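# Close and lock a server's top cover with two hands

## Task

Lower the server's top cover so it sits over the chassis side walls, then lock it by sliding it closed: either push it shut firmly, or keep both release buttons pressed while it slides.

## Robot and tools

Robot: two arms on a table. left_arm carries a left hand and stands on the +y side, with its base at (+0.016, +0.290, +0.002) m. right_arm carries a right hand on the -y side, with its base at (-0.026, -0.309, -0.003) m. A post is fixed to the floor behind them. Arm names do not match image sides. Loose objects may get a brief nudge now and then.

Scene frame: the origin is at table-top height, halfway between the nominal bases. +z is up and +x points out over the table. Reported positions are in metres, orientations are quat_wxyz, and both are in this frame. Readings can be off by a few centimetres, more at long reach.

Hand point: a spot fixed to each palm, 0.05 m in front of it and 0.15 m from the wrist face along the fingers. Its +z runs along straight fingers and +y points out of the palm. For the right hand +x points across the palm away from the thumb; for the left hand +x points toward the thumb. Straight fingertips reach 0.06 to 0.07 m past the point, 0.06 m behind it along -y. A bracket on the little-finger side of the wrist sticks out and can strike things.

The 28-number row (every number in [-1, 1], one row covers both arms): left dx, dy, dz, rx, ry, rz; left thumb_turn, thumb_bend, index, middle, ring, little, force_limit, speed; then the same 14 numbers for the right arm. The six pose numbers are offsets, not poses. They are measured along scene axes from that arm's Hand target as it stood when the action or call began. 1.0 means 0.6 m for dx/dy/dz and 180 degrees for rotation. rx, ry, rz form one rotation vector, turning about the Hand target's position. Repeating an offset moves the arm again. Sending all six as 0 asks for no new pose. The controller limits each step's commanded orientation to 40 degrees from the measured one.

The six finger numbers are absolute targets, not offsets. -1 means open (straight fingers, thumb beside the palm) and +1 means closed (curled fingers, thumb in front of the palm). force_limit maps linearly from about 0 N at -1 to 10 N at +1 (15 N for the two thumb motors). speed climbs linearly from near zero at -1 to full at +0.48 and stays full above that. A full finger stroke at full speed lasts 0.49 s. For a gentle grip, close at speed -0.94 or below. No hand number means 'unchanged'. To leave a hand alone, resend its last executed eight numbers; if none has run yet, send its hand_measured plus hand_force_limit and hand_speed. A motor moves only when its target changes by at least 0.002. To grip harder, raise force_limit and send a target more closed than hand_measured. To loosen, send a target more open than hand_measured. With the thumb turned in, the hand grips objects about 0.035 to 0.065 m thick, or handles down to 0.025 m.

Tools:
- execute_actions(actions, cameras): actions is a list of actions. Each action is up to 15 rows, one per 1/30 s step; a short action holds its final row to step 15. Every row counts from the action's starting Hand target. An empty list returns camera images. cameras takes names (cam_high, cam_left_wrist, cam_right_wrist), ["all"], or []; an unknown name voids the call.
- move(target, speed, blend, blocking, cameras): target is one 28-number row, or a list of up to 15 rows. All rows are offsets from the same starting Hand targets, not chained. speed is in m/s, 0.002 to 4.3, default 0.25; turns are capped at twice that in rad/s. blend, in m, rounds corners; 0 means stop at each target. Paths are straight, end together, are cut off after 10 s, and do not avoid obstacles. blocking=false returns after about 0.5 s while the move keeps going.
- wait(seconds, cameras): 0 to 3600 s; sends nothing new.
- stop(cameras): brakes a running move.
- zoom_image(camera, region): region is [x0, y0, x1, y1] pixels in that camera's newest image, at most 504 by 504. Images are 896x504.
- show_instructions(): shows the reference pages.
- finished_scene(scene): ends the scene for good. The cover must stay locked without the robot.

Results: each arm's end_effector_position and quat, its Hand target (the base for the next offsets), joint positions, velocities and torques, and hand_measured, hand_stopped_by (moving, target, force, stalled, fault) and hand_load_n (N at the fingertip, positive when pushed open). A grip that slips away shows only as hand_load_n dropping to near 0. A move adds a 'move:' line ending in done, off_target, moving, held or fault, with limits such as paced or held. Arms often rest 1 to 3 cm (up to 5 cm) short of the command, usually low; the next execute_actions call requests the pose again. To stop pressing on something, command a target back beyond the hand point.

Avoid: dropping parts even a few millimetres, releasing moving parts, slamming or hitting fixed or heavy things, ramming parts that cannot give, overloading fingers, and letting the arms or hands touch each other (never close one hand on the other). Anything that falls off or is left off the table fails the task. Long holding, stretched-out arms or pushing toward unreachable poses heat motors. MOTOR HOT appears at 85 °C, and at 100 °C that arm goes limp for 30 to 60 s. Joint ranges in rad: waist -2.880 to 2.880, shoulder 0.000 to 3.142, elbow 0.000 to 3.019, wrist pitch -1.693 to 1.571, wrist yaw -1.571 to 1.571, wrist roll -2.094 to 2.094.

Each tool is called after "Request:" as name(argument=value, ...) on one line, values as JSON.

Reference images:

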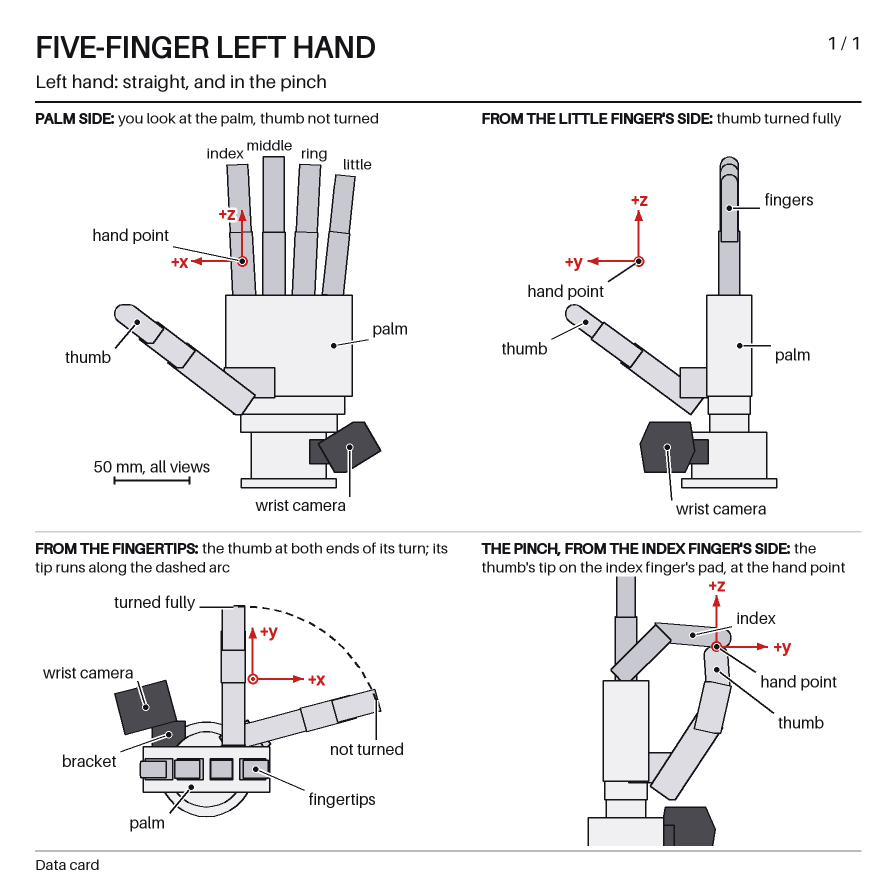

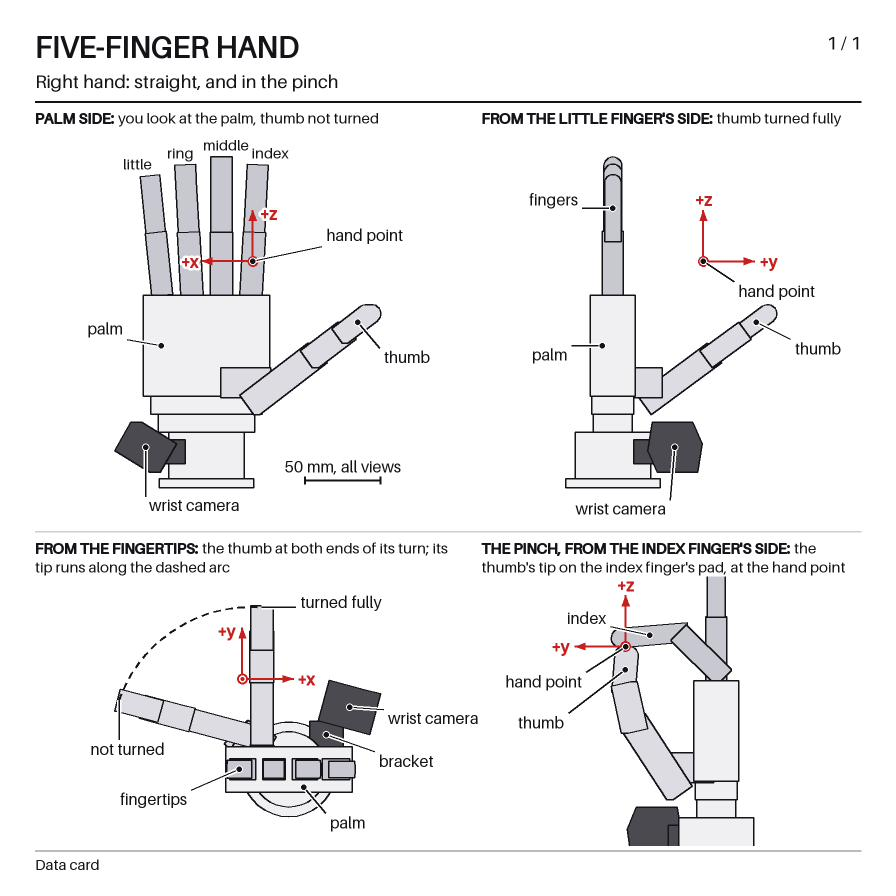

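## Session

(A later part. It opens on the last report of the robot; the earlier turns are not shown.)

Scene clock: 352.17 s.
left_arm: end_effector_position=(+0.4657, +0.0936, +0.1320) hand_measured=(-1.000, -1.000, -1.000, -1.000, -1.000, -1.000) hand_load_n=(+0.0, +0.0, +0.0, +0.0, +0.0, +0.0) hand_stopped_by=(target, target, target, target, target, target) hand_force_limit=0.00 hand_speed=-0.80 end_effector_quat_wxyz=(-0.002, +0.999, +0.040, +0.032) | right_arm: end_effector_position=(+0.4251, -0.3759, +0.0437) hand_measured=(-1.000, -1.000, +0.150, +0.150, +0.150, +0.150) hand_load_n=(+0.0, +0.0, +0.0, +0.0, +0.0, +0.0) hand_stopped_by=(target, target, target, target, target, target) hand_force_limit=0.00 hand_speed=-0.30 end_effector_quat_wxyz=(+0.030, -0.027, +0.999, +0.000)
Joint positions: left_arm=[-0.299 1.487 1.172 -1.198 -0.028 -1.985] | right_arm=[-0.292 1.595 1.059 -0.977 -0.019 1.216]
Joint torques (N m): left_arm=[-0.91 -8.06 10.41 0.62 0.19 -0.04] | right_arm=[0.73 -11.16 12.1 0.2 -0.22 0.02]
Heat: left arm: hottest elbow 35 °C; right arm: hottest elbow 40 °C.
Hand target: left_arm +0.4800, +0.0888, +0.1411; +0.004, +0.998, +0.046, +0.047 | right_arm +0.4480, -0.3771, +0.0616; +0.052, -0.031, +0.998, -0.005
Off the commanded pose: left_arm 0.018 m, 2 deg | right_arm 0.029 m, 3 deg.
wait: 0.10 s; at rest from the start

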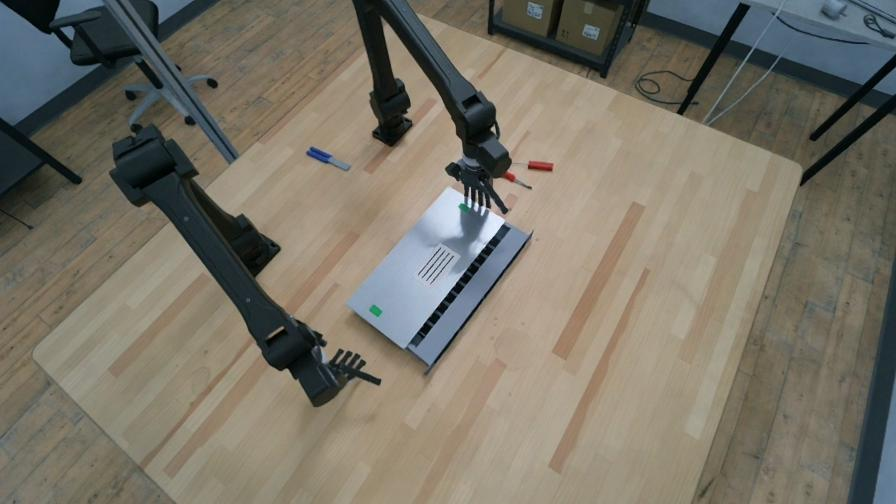

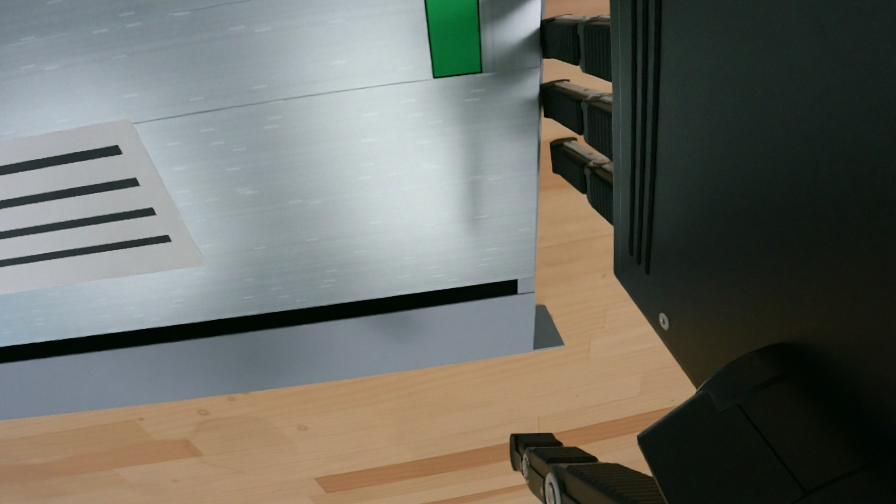

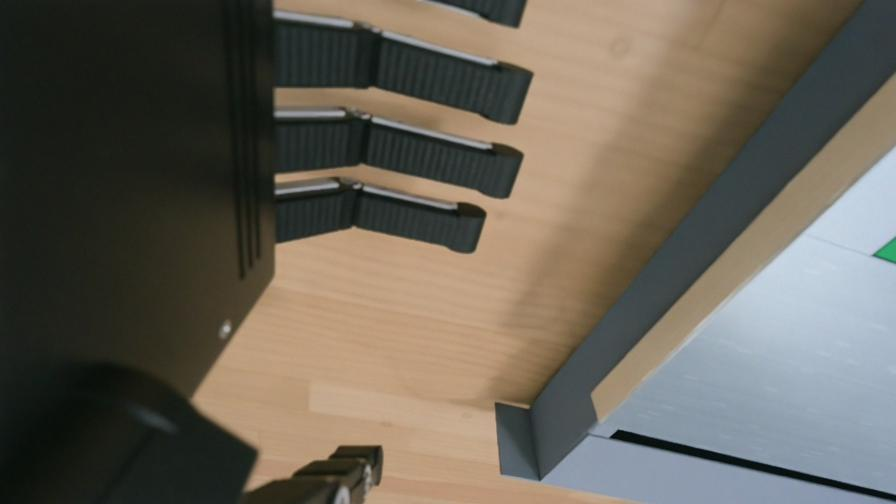

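Request:
move(target=[[0,0,0,0,0,0,-1,-1,-1,-1,-1,-1,0,-0.8,-0.03,0.0,0.065,0,0,0,-1,-1,0.15,0.15,0.15,0.15,0,-0.3],[0,0,0,0,0,0,-1,-1,-1,-1,-1,-1,0,-0.8,-0.03,0.0,0.065,0,0,0,-1,-1,-1,-1,-1,-1,0,-0.1],[0,0,0,0,0,0,-1,-1,-1,-1,-1,-1,0,-0.8,-0.03,0.18,0.065,0,0,0,-1,-1,-1,-1,-1,-1,0,-0.1]], speed=[0.12,0.12,0.12], cameras=["cam_right_wrist"])

Scene clock: 357.60 s.
left_arm: end_effector_position=(+0.4657, +0.0936, +0.1320) hand_measured=(-1.000, -1.000, -1.000, -1.000, -1.000, -1.000) hand_load_n=(+0.0, +0.5, +0.0, +0.0, +0.0, -0.5) hand_stopped_by=(target, target, target, target, target, target) hand_force_limit=0.00 hand_speed=-0.80 end_effector_quat_wxyz=(-0.002, +0.999, +0.040, +0.032) | right_arm: end_effector_position=(+0.4282, -0.2707, +0.0907) hand_measured=(-1.000, -1.000, -1.000, -1.000, -1.000, -1.000) hand_load_n=(+0.0, +0.0, +0.0, +0.0, +0.0, +0.0) hand_stopped_by=(target, target, target, target, target, target) hand_force_limit=0.00 hand_speed=-0.10 end_effector_quat_wxyz=(+0.039, -0.035, +0.999, -0.005)
Joint positions: left_arm=[-0.299 1.487 1.172 -1.198 -0.028 -1.985] | right_arm=[-0.044 1.488 1.071 -1.075 0.003 1.446]
Joint torques (N m): left_arm=[-0.56 -8 10.47 0.68 0.15 -0.04] | right_arm=[-0.21 -12.28 8.14 0.62 0.02 0.13]
Heat: left arm: hottest elbow 35 °C; right arm: hottest elbow 40 °C.
Hand target: left_arm +0.4800, +0.0888, +0.1411; +0.004, +0.998, +0.046, +0.047 | right_arm +0.4300, -0.2691, +0.1006; +0.052, -0.031, +0.998, -0.005
Off the commanded pose: left_arm 0.018 m, 2 deg | right_arm 0.010 m, 2 deg.
move: done; target 2's new numbers were sent with right_arm's hand 0.033 m and 3 deg from that target

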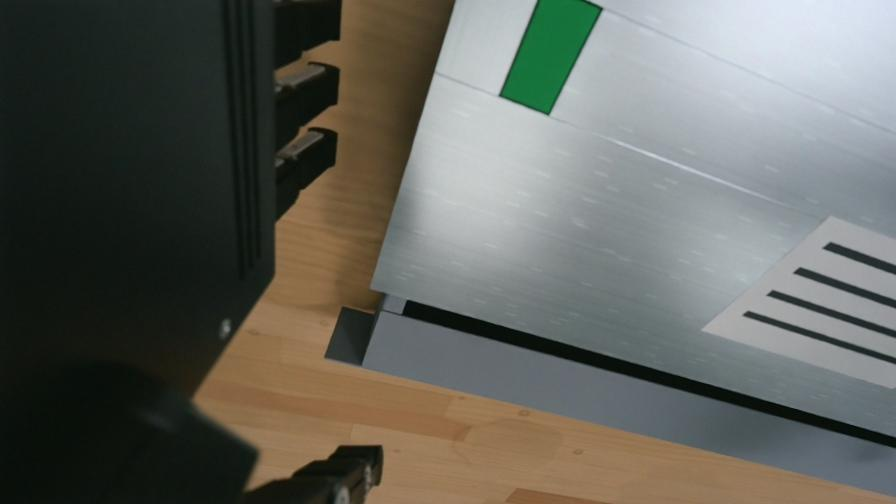

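Request:
move(target=[[0,0,0,0,0,0,-1,-1,-1,-1,-1,-1,0,-0.8,0.0,0.1,0.0,0,0,0,-1,-1,-1,-1,-1,-1,0,-0.1]], speed=[0.06], cameras=["cam_right_wrist","cam_left_wrist"])

Scene clock: 360.10 s.
left_arm: end_effector_position=(+0.4664, +0.0953, +0.1319) hand_measured=(-1.000, -1.000, -1.000, -1.000, -1.000, -1.000) hand_load_n=(+0.0, +0.0, +0.0, +0.0, +0.5, +0.0) hand_stopped_by=(target, target, target, target, target, target) hand_force_limit=0.00 hand_speed=-0.80 end_effector_quat_wxyz=(-0.003, +0.999, +0.042, +0.033) | right_arm: end_effector_position=(+0.4295, -0.2343, +0.0868) hand_measured=(-1.000, -1.000, -1.000, -1.000, -1.000, -1.000) hand_load_n=(+0.0, -0.5, +0.0, -0.5, +0.0, +0.0) hand_stopped_by=(target, target, target, target, target, target) hand_force_limit=0.00 hand_speed=-0.10 end_effector_quat_wxyz=(+0.037, -0.006, +0.999, -0.020)
Joint positions: left_arm=[-0.296 1.487 1.172 -1.198 -0.03 -1.985] | right_arm=[0.064 1.488 1.065 -1.077 0.043 1.612]
Joint torques (N m): left_arm=[-0.38 -8.23 10.48 0.65 0.17 -0.02] | right_arm=[3.31 -11.99 8.8 0.54 -1.03 -0.01]
Heat: left arm: hottest elbow 35 °C; right arm: hottest elbow 40 °C.
Hand target: left_arm +0.4800, +0.0888, +0.1411; +0.004, +0.998, +0.046, +0.047 | right_arm +0.4300, -0.2091, +0.1006; +0.052, -0.031, +0.998, -0.005
Off the commanded pose: left_arm 0.018 m, 2 deg | right_arm 0.029 m, 4 deg.
move: off_target (right_arm)
Images, in order (width x height): cam_left_wrist 896x504, cam_right_wrist 896x504.

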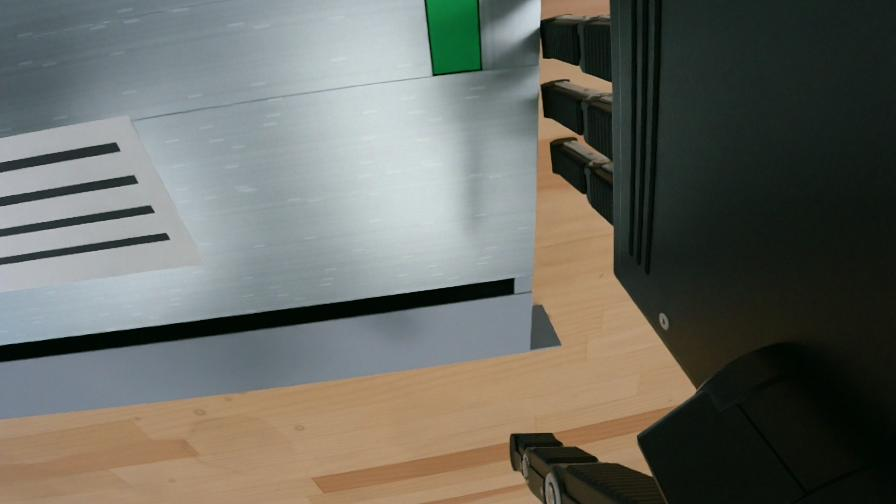

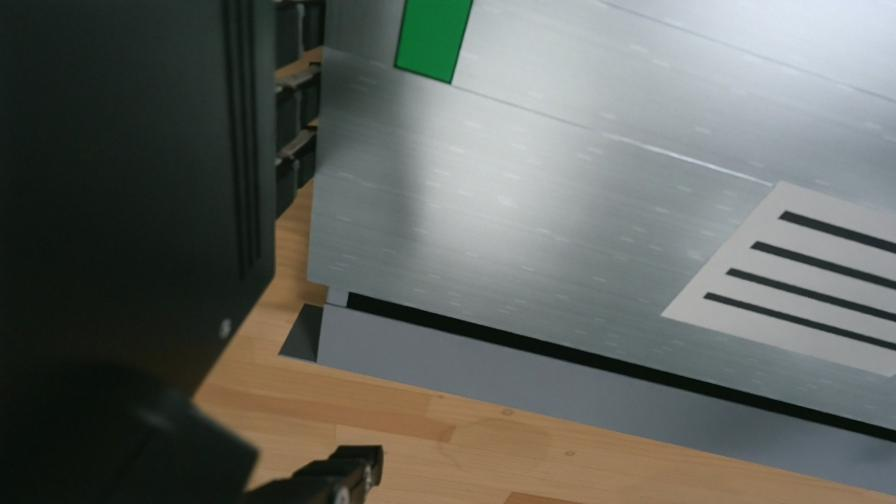

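Request:
move(target=[[0,0,0,0,0,0,-1,-1,-1,-1,-1,-1,0,-0.8,0.0,0.04,0.01,0,0,0,-1,-1,-1,-1,-1,-1,0,-0.1]], speed=[0.06], cameras=["cam_right_wrist","cam_left_wrist"])

Request:
zoom_image(camera="cam_right_wrist", region=[260, 230, 430, 370])

Request:
zoom_image(camera="cam_left_wrist", region=[450, 180, 600, 370])

Scene clock: 362.30 s.
left_arm: end_effector_position=(+0.4673, +0.0962, +0.1314) hand_measured=(-1.000, -1.000, -1.000, -1.000, -1.000, -1.000) hand_load_n=(+0.0, +0.0, +0.0, +0.0, +0.0, +0.0) hand_stopped_by=(target, target, target, target, target, target) hand_force_limit=0.00 hand_speed=-0.80 end_effector_quat_wxyz=(-0.003, +0.999, +0.043, +0.032) | right_arm: end_effector_position=(+0.4289, -0.2252, +0.0856) hand_measured=(-1.000, -1.000, -1.000, -1.000, -1.000, -1.000) hand_load_n=(+0.0, +0.0, +0.5, +0.0, +0.0, +0.0) hand_stopped_by=(target, target, target, target, target, target) hand_force_limit=0.00 hand_speed=-0.10 end_effector_quat_wxyz=(+0.035, +0.009, +0.999, -0.030)
Joint positions: left_arm=[-0.293 1.488 1.172 -1.197 -0.028 -1.985] | right_arm=[0.099 1.488 1.065 -1.085 0.067 1.676]
Joint torques (N m): left_arm=[-0.85 -8.23 10.43 0.55 0.18 -0.03] | right_arm=[5.25 -12.04 10.15 0.13 -1.84 -0.1]
Heat: left arm: hottest elbow 35 °C; right arm: hottest elbow 40 °C.
Hand target: left_arm +0.4800, +0.0888, +0.1411; +0.004, +0.998, +0.046, +0.047 | right_arm +0.4300, -0.1851, +0.1066; +0.052, -0.031, +0.998, -0.005
Off the commanded pose: left_arm 0.018 m, 2 deg | right_arm 0.045 m, 6 deg.
move: off_target (right_arm)
Images, in order (width x height): cam_left_wrist 896x504, cam_right_wrist 896x504.

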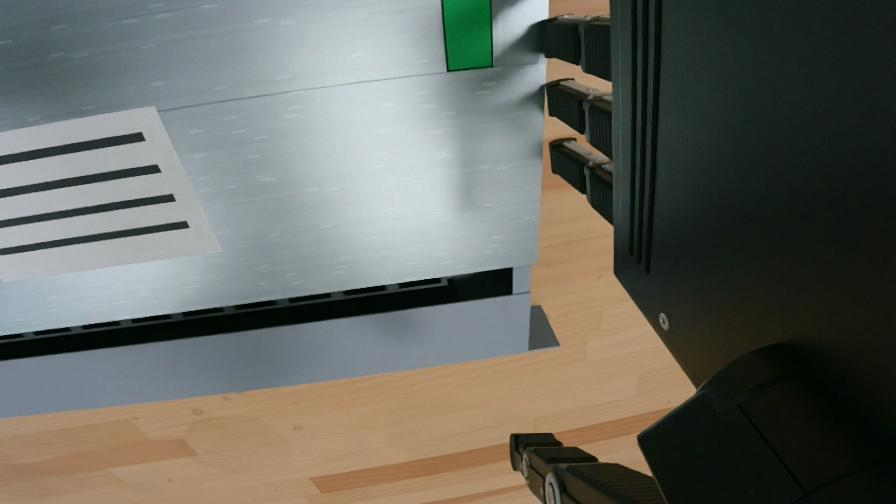

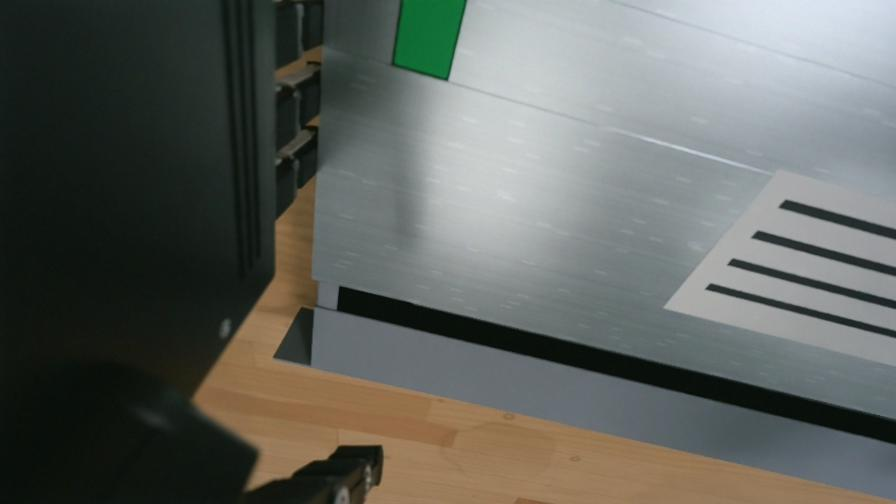

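Scaled by 2.965.

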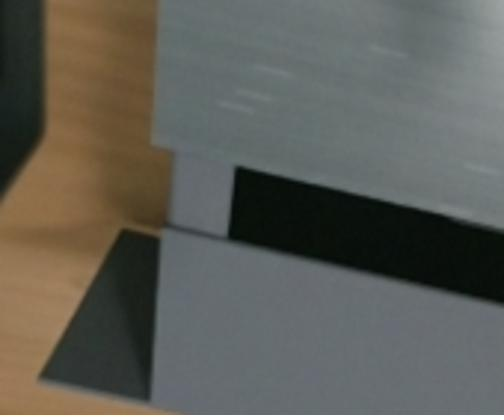

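Scaled by 2.653.

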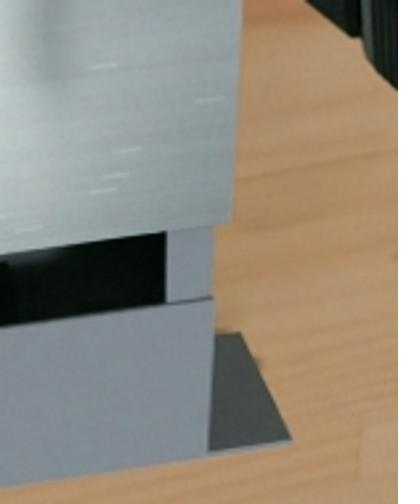

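Request:
move(target=[[0.0,-0.033,0,0,0,0,-1,-1,-1,-1,-1,-1,0,-0.8,0.0,0.03,0.0,0,0,0,-1,-1,-1,-1,-1,-1,0,-0.1]], speed=[0.04], cameras=["cam_right_wrist","cam_left_wrist"])

Request:
zoom_image(camera="cam_right_wrist", region=[260, 230, 430, 370])

Request:
zoom_image(camera="cam_left_wrist", region=[450, 180, 600, 370])

Scene clock: 368.33 s.
left_arm: end_effector_position=(+0.4677, +0.0940, +0.1292) hand_measured=(-1.000, -1.000, -1.000, -1.000, -1.000, -1.000) hand_load_n=(+0.0, +0.0, +0.0, +0.5, +0.0, +0.0) hand_stopped_by=(target, target, target, target, target, target) hand_force_limit=0.00 hand_speed=-0.80 end_effector_quat_wxyz=(-0.014, +0.998, +0.059, +0.035) | right_arm: end_effector_position=(+0.4292, -0.2236, +0.0848) hand_measured=(-1.000, -1.000, -1.000, -1.000, -1.000, -1.000) hand_load_n=(+0.0, +0.0, +0.0, +0.0, +0.0, +0.0) hand_stopped_by=(target, target, target, target, target, target) hand_force_limit=0.00 hand_speed=-0.10 end_effector_quat_wxyz=(+0.036, +0.015, +0.998, -0.041)
Joint positions: left_arm=[-0.313 1.491 1.172 -1.198 -0.054 -2.035] | right_arm=[0.114 1.488 1.065 -1.086 0.09 1.702]
Joint torques (N m): left_arm=[-2.84 -7.41 11.97 0.47 0.77 0.01] | right_arm=[7.24 -11.69 10.63 0.03 -2.71 0.03]
Heat: left arm: hottest elbow 35 °C; right arm: hottest elbow 40 °C.
Hand target: left_arm +0.4800, +0.0690, +0.1411; +0.004, +0.998, +0.046, +0.047 | right_arm +0.4300, -0.1671, +0.1066; +0.052, -0.031, +0.998, -0.005
Off the commanded pose: left_arm 0.030 m, 3 deg | right_arm 0.061 m, 7 deg.
move: off_target (left_arm, right_arm)
Images, in order (width x height): cam_left_wrist 896x504, cam_right_wrist 896x504.

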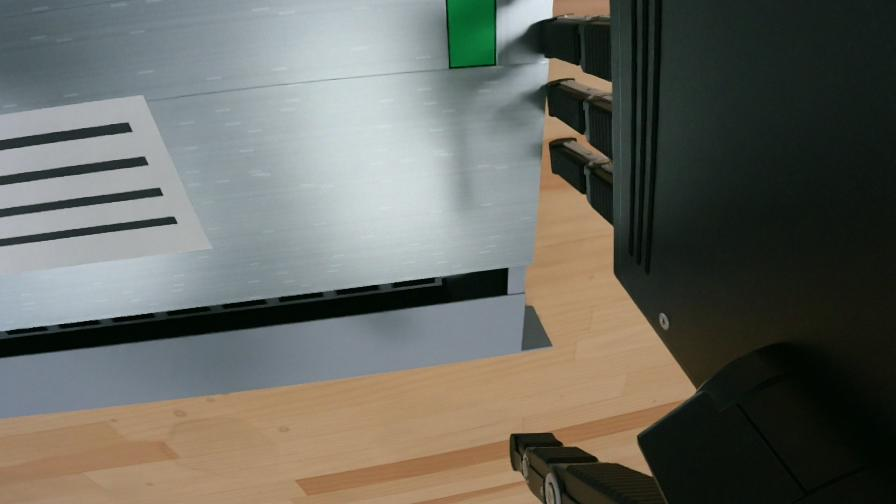

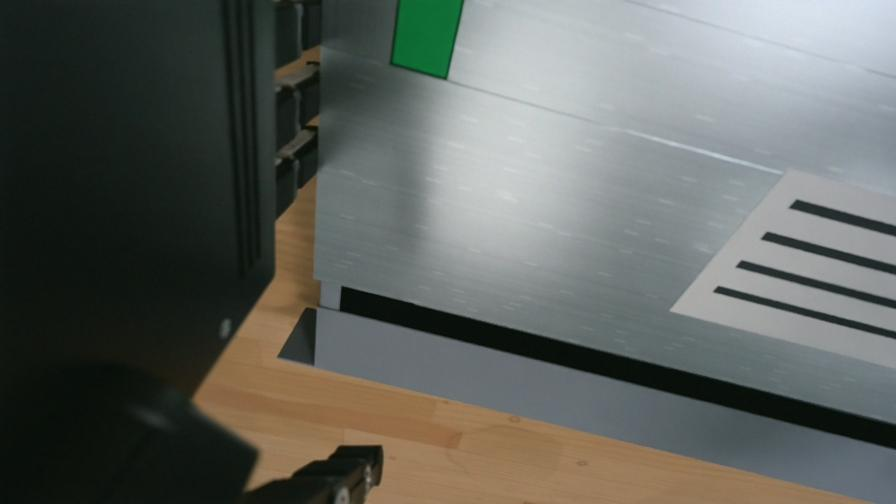

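Scaled by 2.965.

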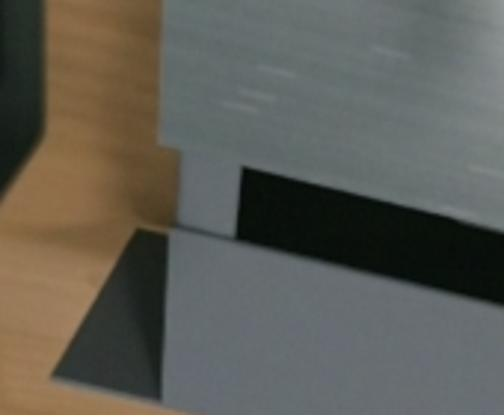

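Scaled by 2.653.

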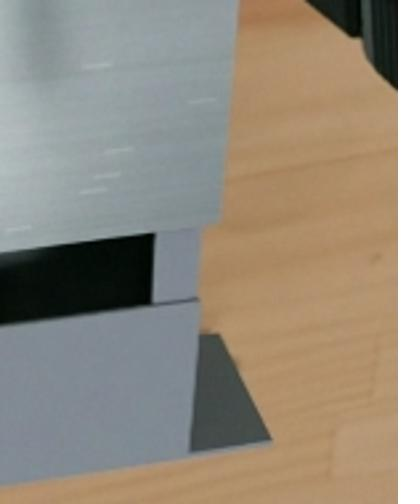

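Request:
execute_actions(actions=[])

Scene clock: 372.00 s.
left_arm: end_effector_position=(+0.4677, +0.0940, +0.1292) hand_measured=(-1.000, -1.000, -1.000, -1.000, -1.000, -1.000) hand_load_n=(+0.0, +0.0, +0.0, +0.5, +0.0, +0.0) hand_stopped_by=(target, target, target, target, target, target) hand_force_limit=0.00 hand_speed=-0.80 end_effector_quat_wxyz=(-0.014, +0.998, +0.059, +0.035) | right_arm: end_effector_position=(+0.4292, -0.2236, +0.0848) hand_measured=(-1.000, -1.000, -1.000, -1.000, -1.000, -1.000) hand_load_n=(+0.0, +0.0, +0.0, +0.0, +0.0, +0.0) hand_stopped_by=(target, target, target, target, target, target) hand_force_limit=0.00 hand_speed=-0.10 end_effector_quat_wxyz=(+0.036, +0.015, +0.998, -0.041)
Joint positions: left_arm=[-0.313 1.491 1.172 -1.198 -0.054 -2.035] | right_arm=[0.114 1.488 1.065 -1.086 0.09 1.702]
Joint velocities: within noise
Joint torques (N m): left_arm=[-2.73 -7.36 11.96 0.53 0.8 -0.04] | right_arm=[7.36 -11.69 10.61 0.03 -2.71 0.03]
Heat: left arm: hottest elbow 35 °C; right arm: hottest elbow 40 °C.
Hand target: left_arm +0.4800, +0.0690, +0.1411; +0.004, +0.998, +0.046, +0.047 | right_arm +0.4300, -0.1671, +0.1066; +0.052, -0.031, +0.998, -0.005
Off the commanded pose: left_arm 0.030 m, 3 deg | right_arm 0.061 m, 7 deg.

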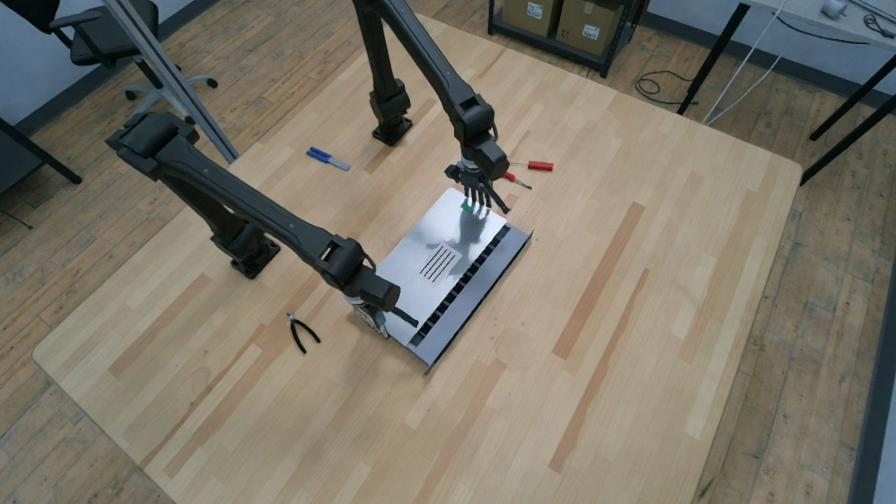

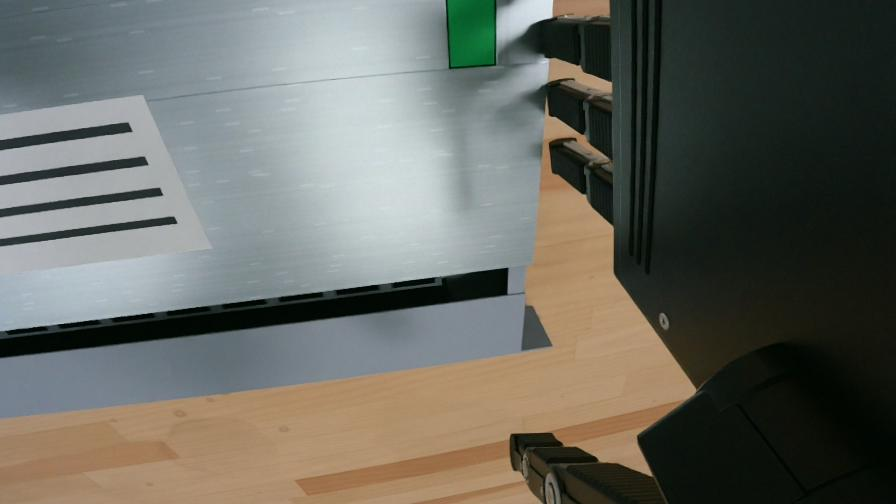

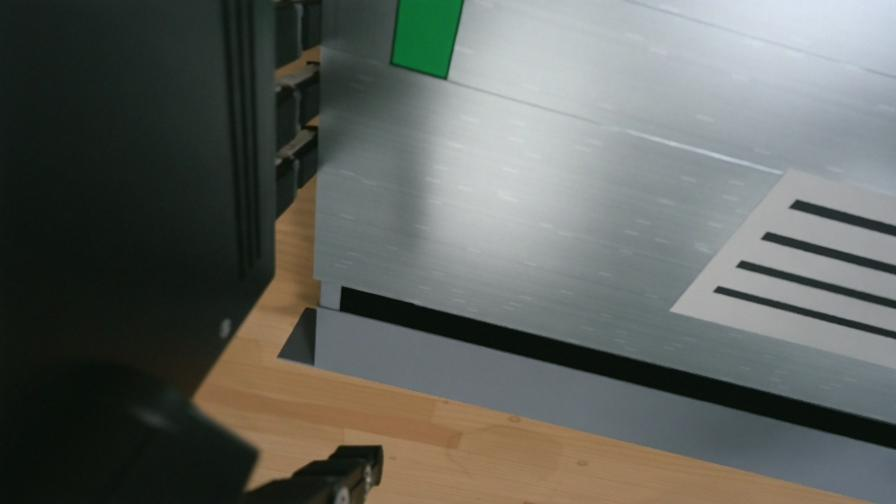

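Request:
zoom_image(camera="cam_left_wrist", region=[400, 180, 600, 380])

Request:
zoom_image(camera="cam_right_wrist", region=[250, 200, 450, 400])

Scaled by 2.520.

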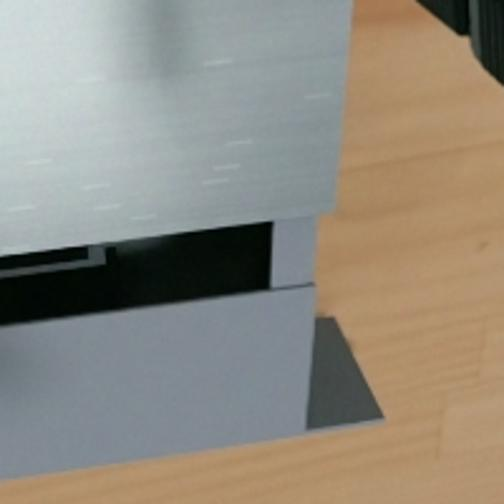

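Scaled by 2.520.

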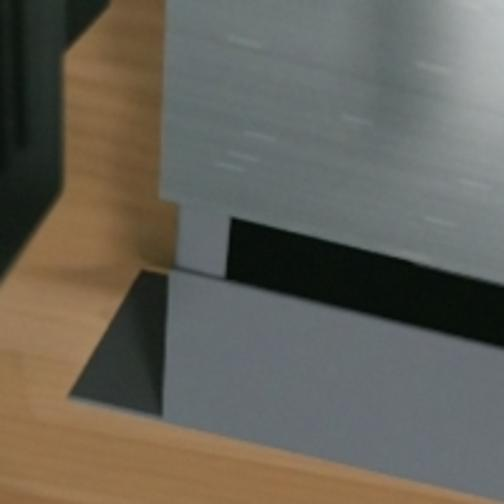

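Request:
move(target=[[0,0.085,0,0,0,0,-1,-1,-1,-1,-1,-1,0,-0.8,0,-0.09,0,0,0,0,-1,-1,-1,-1,-1,-1,0,-0.1],[0,0.085,0.12,0,0,0,-1,-1,-1,-1,-1,-1,0,-0.8,0,-0.09,0,0,0,0,-1,-1,-1,-1,-1,-1,0,-0.1],[0,-0.02,0.12,0,0,0,-1,-1,-1,-1,-1,-1,0,-0.8,0,-0.09,0,0,0,0,-1,-1,-1,-1,-1,-1,0,-0.1]], speed=0.12, blend=0.01, cameras=["cam_left_wrist"])

Scene clock: 377.00 s.
left_arm: end_effector_position=(+0.4639, +0.0587, +0.1941) hand_measured=(-1.000, -1.000, -1.000, -1.000, -1.000, -1.000) hand_load_n=(+0.0, +0.0, +0.0, +0.0, +0.0, +0.0) hand_stopped_by=(target, target, target, target, target, target) hand_force_limit=0.00 hand_speed=-0.80 end_effector_quat_wxyz=(-0.001, +0.999, +0.037, +0.029) | right_arm: end_effector_position=(+0.4251, -0.2280, +0.0869) hand_measured=(-1.000, -1.000, -1.000, -1.000, -1.000, -1.000) hand_load_n=(+0.0, +0.0, +0.5, +0.0, +0.0, +0.0) hand_stopped_by=(target, target, target, target, target, target) hand_force_limit=0.00 hand_speed=-0.10 end_effector_quat_wxyz=(+0.032, -0.019, +0.999, -0.014)
Joint positions: left_arm=[-0.373 1.482 1.335 -1.373 -0.027 -2.052] | right_arm=[0.071 1.488 1.065 -1.086 0.03 1.593]
Joint torques (N m): left_arm=[-0.38 -8.76 12.6 -0.17 -0.09 -0.02] | right_arm=[0.32 -12.51 9.51 0.31 -0.66 -0.12]
Heat: left arm: hottest elbow 35 °C; right arm: hottest elbow 40 °C.
Hand target: left_arm +0.4800, +0.0570, +0.2131; +0.004, +0.998, +0.046, +0.047 | right_arm +0.4300, -0.2211, +0.1066; +0.052, -0.031, +0.998, -0.005
Off the commanded pose: left_arm 0.025 m, 2 deg | right_arm 0.021 m, 3 deg.
move: off_target (left_arm, right_arm)

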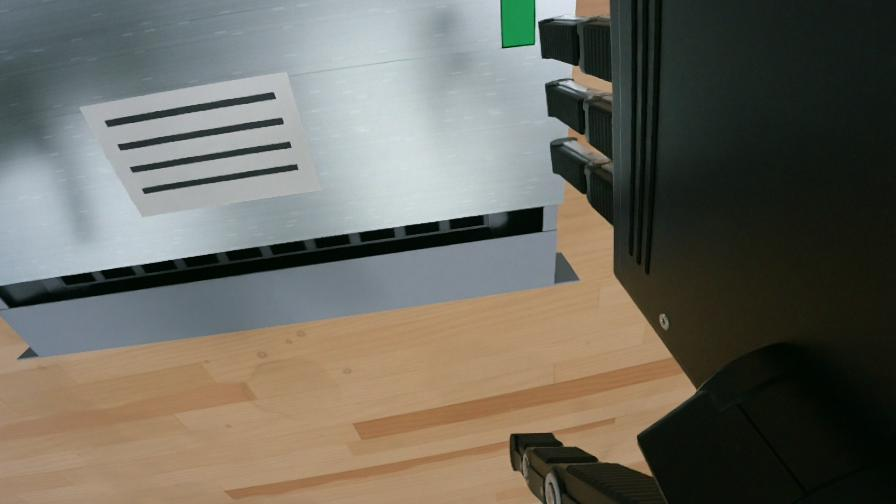

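Request:
move(target=[0,0,-0.085,0,0,0,-1,-1,-1,-1,-1,-1,0,-0.8,0,0,0,0,0,0,-1,-1,-1,-1,-1,-1,0,-0.1], speed=0.06)

Request:
move(target=[0,0,-0.03,0,0,0,-1,-1,-1,-1,-1,-1,0,-0.8,0,0,0,0,0,0,-1,-1,-1,-1,-1,-1,0,-0.1], speed=0.03, cameras=["cam_left_wrist"])

Scene clock: 379.17 s.
left_arm: end_effector_position=(+0.4711, +0.0556, +0.1608) hand_measured=(-1.000, -1.000, -1.000, -1.000, -1.000, -1.000) hand_load_n=(+0.0, +0.0, +0.0, +0.0, +0.0, +0.0) hand_stopped_by=(target, target, target, target, target, target) hand_force_limit=0.00 hand_speed=-0.80 end_effector_quat_wxyz=(+0.004, +0.999, +0.037, +0.038) | right_arm: end_effector_position=(+0.4251, -0.2280, +0.0869) hand_measured=(-1.000, -1.000, -1.000, -1.000, -1.000, -1.000) hand_load_n=(+0.5, +0.0, +0.5, +0.0, +0.0, +0.0) hand_stopped_by=(target, target, target, target, target, target) hand_force_limit=0.00 hand_speed=-0.10 end_effector_quat_wxyz=(+0.032, -0.019, +0.999, -0.014)
Joint positions: left_arm=[-0.373 1.505 1.268 -1.261 -0.027 -2.052] | right_arm=[0.071 1.488 1.065 -1.086 0.03 1.593]
Joint torques (N m): left_arm=[-0.56 -8.76 8.9 0.72 -0.11 -0.02] | right_arm=[0.26 -12.57 9.48 0.29 -0.65 -0.12]
Heat: left arm: hottest elbow 35 °C; right arm: hottest elbow 40 °C.
Hand target: left_arm +0.4800, +0.0570, +0.1621; +0.004, +0.998, +0.046, +0.047 | right_arm +0.4300, -0.2211, +0.1066; +0.052, -0.031, +0.998, -0.005
Off the commanded pose: left_arm 0.009 m, 1 deg | right_arm 0.021 m, 3 deg.
move: done

Scene clock: 380.47 s.
left_arm: end_effector_position=(+0.4716, +0.0554, +0.1441) hand_measured=(-1.000, -1.000, -1.000, -1.000, -1.000, -1.000) hand_load_n=(+0.0, +0.0, +0.0, +0.0, +0.0, +0.0) hand_stopped_by=(target, target, target, target, target, target) hand_force_limit=0.00 hand_speed=-0.80 end_effector_quat_wxyz=(+0.004, +0.999, +0.037, +0.040) | right_arm: end_effector_position=(+0.4251, -0.2280, +0.0869) hand_measured=(-1.000, -1.000, -1.000, -1.000, -1.000, -1.000) hand_load_n=(+0.0, +0.0, +0.0, +0.0, +0.0, +0.0) hand_stopped_by=(target, target, target, target, target, target) hand_force_limit=0.00 hand_speed=-0.10 end_effector_quat_wxyz=(+0.032, -0.019, +0.999, -0.014)
Joint positions: left_arm=[-0.373 1.516 1.234 -1.213 -0.027 -2.052] | right_arm=[0.071 1.488 1.065 -1.086 0.03 1.593]
Joint torques (N m): left_arm=[-0.56 -8.82 8.75 0.84 -0.11 -0.04] | right_arm=[0.38 -12.57 9.48 0.31 -0.66 -0.13]
Heat: left arm: hottest elbow 35 °C; right arm: hottest elbow 40 °C.
Hand target: left_arm +0.4800, +0.0570, +0.1441; +0.004, +0.998, +0.046, +0.047 | right_arm +0.4300, -0.2211, +0.1066; +0.052, -0.031, +0.998, -0.005
Off the commanded pose: left_arm 0.009 m, 1 deg | right_arm 0.021 m, 3 deg.
move: done

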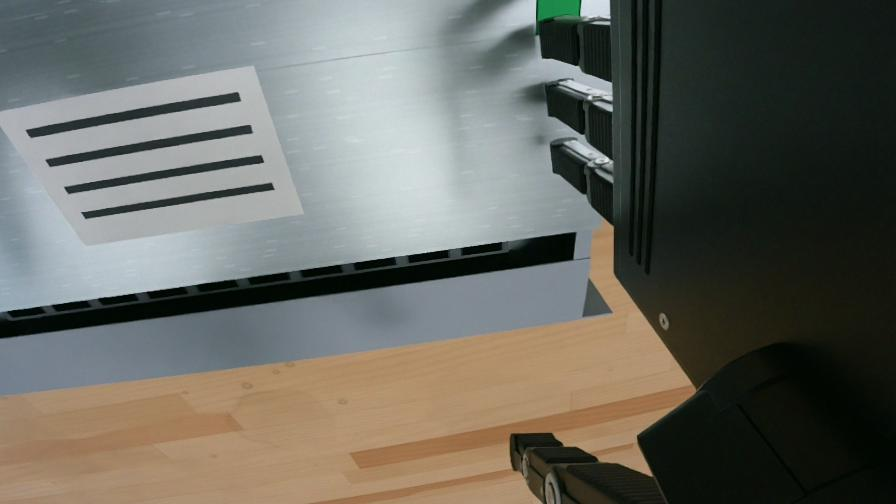

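Request:
move(target=[0,0,-0.015,0,0,0,-1,-1,-1,-1,-1,-1,0,-0.8,0,0,0,0,0,0,-1,-1,-1,-1,-1,-1,0,-0.1], speed=0.02)

Request:
move(target=[0,0,-0.015,0,0,0,-1,-1,-1,-1,-1,-1,0,-0.8,0,0,0,0,0,0,-1,-1,-1,-1,-1,-1,0,-0.1], speed=0.02, cameras=["cam_left_wrist"])

Scene clock: 382.23 s.
left_arm: end_effector_position=(+0.4716, +0.0554, +0.1367) hand_measured=(-1.000, -1.000, -1.000, -1.000, -1.000, -1.000) hand_load_n=(+0.0, +0.0, +0.0, +0.0, +0.0, +0.0) hand_stopped_by=(target, target, target, target, target, target) hand_force_limit=0.00 hand_speed=-0.80 end_effector_quat_wxyz=(+0.005, +0.998, +0.037, +0.040) | right_arm: end_effector_position=(+0.4251, -0.2280, +0.0869) hand_measured=(-1.000, -1.000, -1.000, -1.000, -1.000, -1.000) hand_load_n=(+0.0, +0.0, +0.0, +0.0, +0.0, +0.0) hand_stopped_by=(target, target, target, target, target, target) hand_force_limit=0.00 hand_speed=-0.10 end_effector_quat_wxyz=(+0.032, -0.019, +0.999, -0.014)
Joint positions: left_arm=[-0.373 1.52 1.218 -1.192 -0.027 -2.052] | right_arm=[0.071 1.488 1.065 -1.086 0.03 1.593]
Joint torques (N m): left_arm=[-0.21 -8.59 8.49 0.84 -0.09 -0.03] | right_arm=[0.26 -12.51 9.47 0.29 -0.66 -0.13]
Heat: left arm: hottest elbow 35 °C; right arm: hottest elbow 40 °C.
Hand target: left_arm +0.4800, +0.0570, +0.1351; +0.004, +0.998, +0.046, +0.047 | right_arm +0.4300, -0.2211, +0.1066; +0.052, -0.031, +0.998, -0.005
Off the commanded pose: left_arm 0.009 m, 1 deg | right_arm 0.021 m, 3 deg.
move: done

Scene clock: 383.20 s.
left_arm: end_effector_position=(+0.4713, +0.0555, +0.1356) hand_measured=(-1.000, -1.000, -1.000, -1.000, -1.000, -1.000) hand_load_n=(+0.0, +0.0, +0.0, +0.0, +0.0, +0.0) hand_stopped_by=(target, target, target, target, target, target) hand_force_limit=0.00 hand_speed=-0.80 end_effector_quat_wxyz=(+0.005, +0.998, +0.037, +0.040) | right_arm: end_effector_position=(+0.4251, -0.2280, +0.0869) hand_measured=(-1.000, -1.000, -1.000, -1.000, -1.000, -1.000) hand_load_n=(+0.0, +0.0, +0.0, +0.0, +0.0, +0.0) hand_stopped_by=(target, target, target, target, target, target) hand_force_limit=0.00 hand_speed=-0.10 end_effector_quat_wxyz=(+0.032, -0.019, +0.999, -0.014)
Joint positions: left_arm=[-0.373 1.52 1.215 -1.189 -0.027 -2.052] | right_arm=[0.071 1.488 1.065 -1.086 0.03 1.593]
Joint torques (N m): left_arm=[-0.38 -8.23 7.36 1.7 -0.1 -0.02] | right_arm=[0.38 -12.51 9.47 0.28 -0.66 -0.12]
Heat: left arm: hottest elbow 35 °C; right arm: hottest elbow 40 °C.
Hand target: left_arm +0.4800, +0.0570, +0.1261; +0.004, +0.998, +0.046, +0.047 | right_arm +0.4300, -0.2211, +0.1066; +0.052, -0.031, +0.998, -0.005
Off the commanded pose: left_arm 0.013 m, 1 deg | right_arm 0.021 m, 3 deg.
move: off_target (left_arm)

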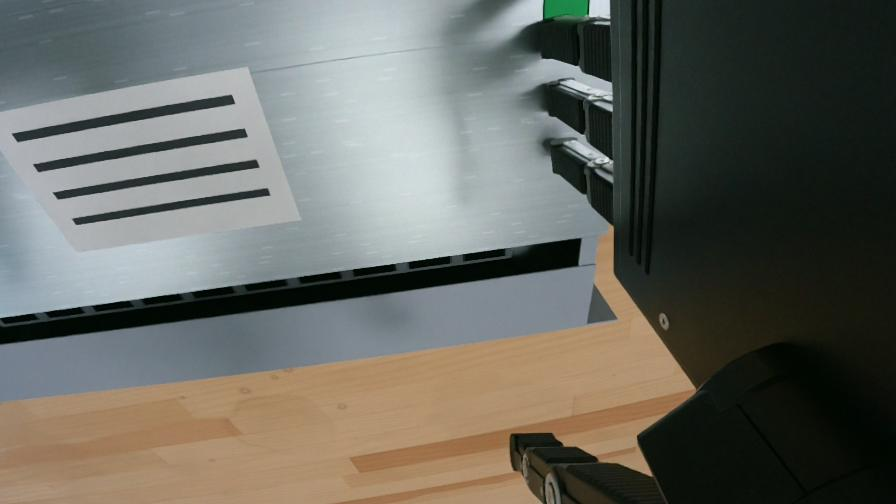

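Request:
move(target=[[0,0,0.08,0,0,0,-1,-1,-1,-1,-1,-1,0,-0.8,0,-0.04,0.02,0,0,0,-1,-1,-1,-1,-1,-1,0,-0.1],[0,0,0.223,0,0,0,-1,-1,-1,-1,-1,-1,0,-0.8,0,-0.04,0.222,0,0,0,-1,-1,-1,-1,-1,-1,0,-0.1],[-0.442,0,0.223,0,0,-0.54,-1,-1,-1,-1,-1,-1,0,-0.8,-0.383,0.052,0.222,0,0,0.48,-1,-1,-1,-1,-1,-1,0,-0.1]], speed=[0.08,0.2,0.25], blend=0.01, cameras=["all"])

Scene clock: 391.07 s.
left_arm: end_effector_position=(+0.2178, +0.0556, +0.2518) hand_measured=(-1.000, -1.000, -1.000, -1.000, -1.000, -1.000) hand_load_n=(+0.0, +0.0, +0.0, +0.0, +0.0, +0.0) hand_stopped_by=(target, target, target, target, target, target) hand_force_limit=0.00 hand_speed=-0.80 end_effector_quat_wxyz=(+0.038, +0.700, -0.713, +0.017) | right_arm: end_effector_position=(+0.2039, -0.1917, +0.2344) hand_measured=(-1.000, -1.000, -1.000, -1.000, -1.000, -1.000) hand_load_n=(+0.5, +0.0, +0.0, +0.0, +0.0, +0.0) hand_stopped_by=(target, target, target, target, target, target) hand_force_limit=0.00 hand_speed=-0.10 end_effector_quat_wxyz=(-0.033, +0.699, -0.714, -0.034)
Joint positions: left_arm=[-0.579 1.192 1.206 -1.565 0.081 -0.595] | right_arm=[0.239 1.109 1.113 -1.554 -0.092 0.251]
Joint torques (N m): left_arm=[-1.08 -6.77 8.88 -0.28 0.21 0.15] | right_arm=[0.44 -7.12 9.07 0.14 -0.23 -0.04]
Heat: left arm: hottest elbow 35 °C; right arm: hottest elbow 39 °C.
Hand target: left_arm +0.2148, +0.0570, +0.2599; +0.038, +0.695, -0.718, +0.028 | right_arm +0.2002, -0.1899, +0.2398; -0.041, +0.706, -0.706, -0.032
Off the commanded pose: left_arm 0.009 m, 1 deg | right_arm 0.007 m, 2 deg.
move: done

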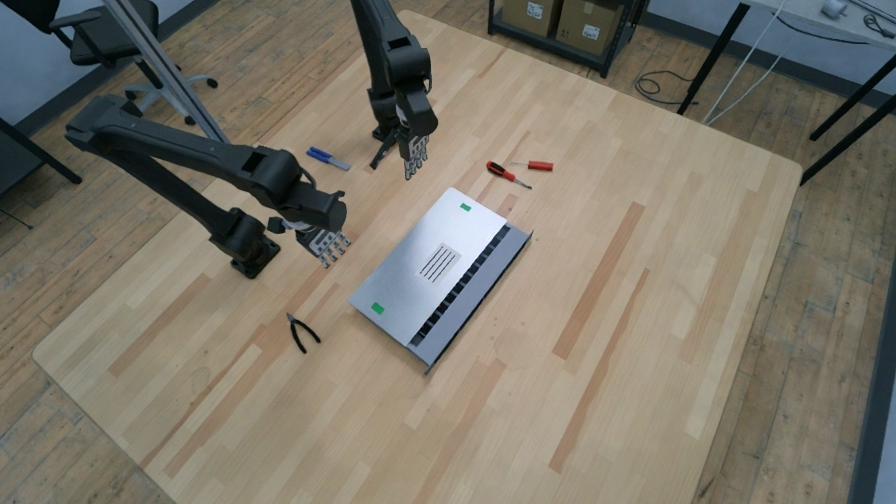

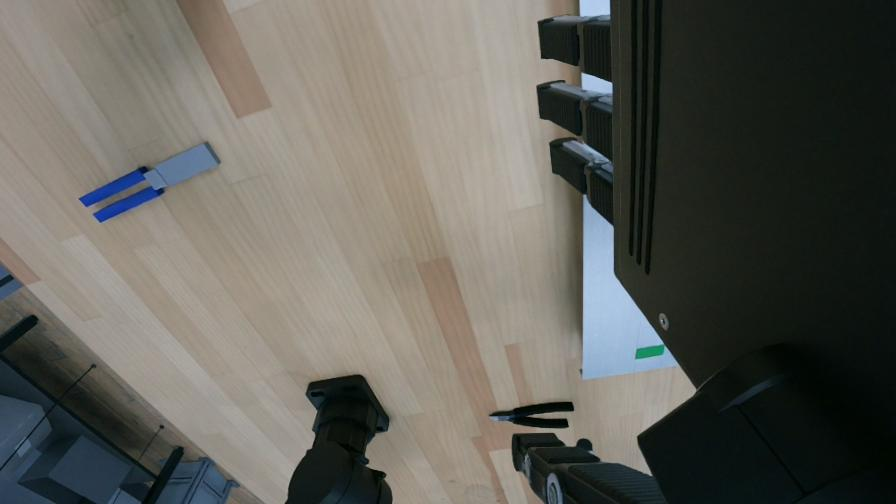

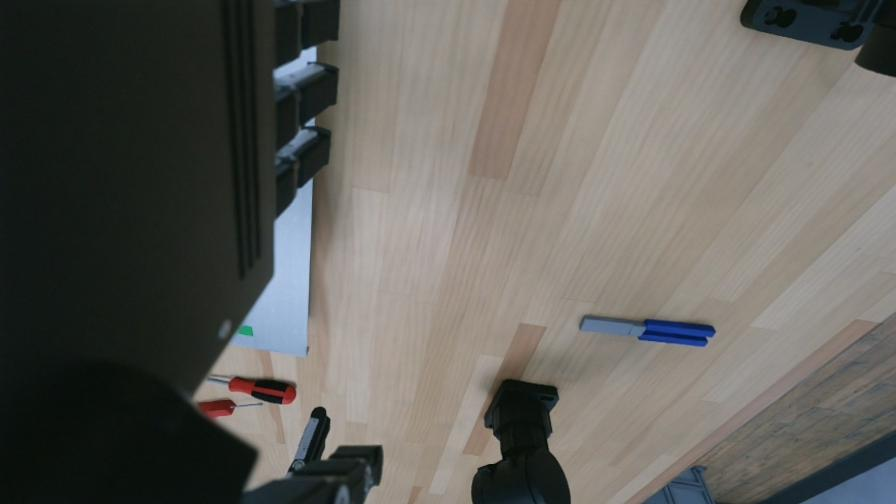

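Request:
zoom_image(camera="cam_high", region=[330, 160, 550, 390])

Scaled by 2.191.

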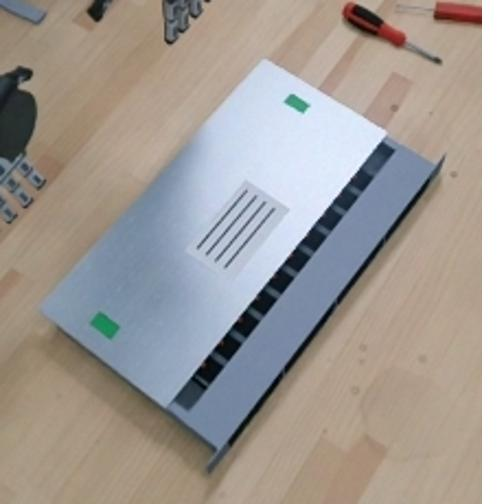

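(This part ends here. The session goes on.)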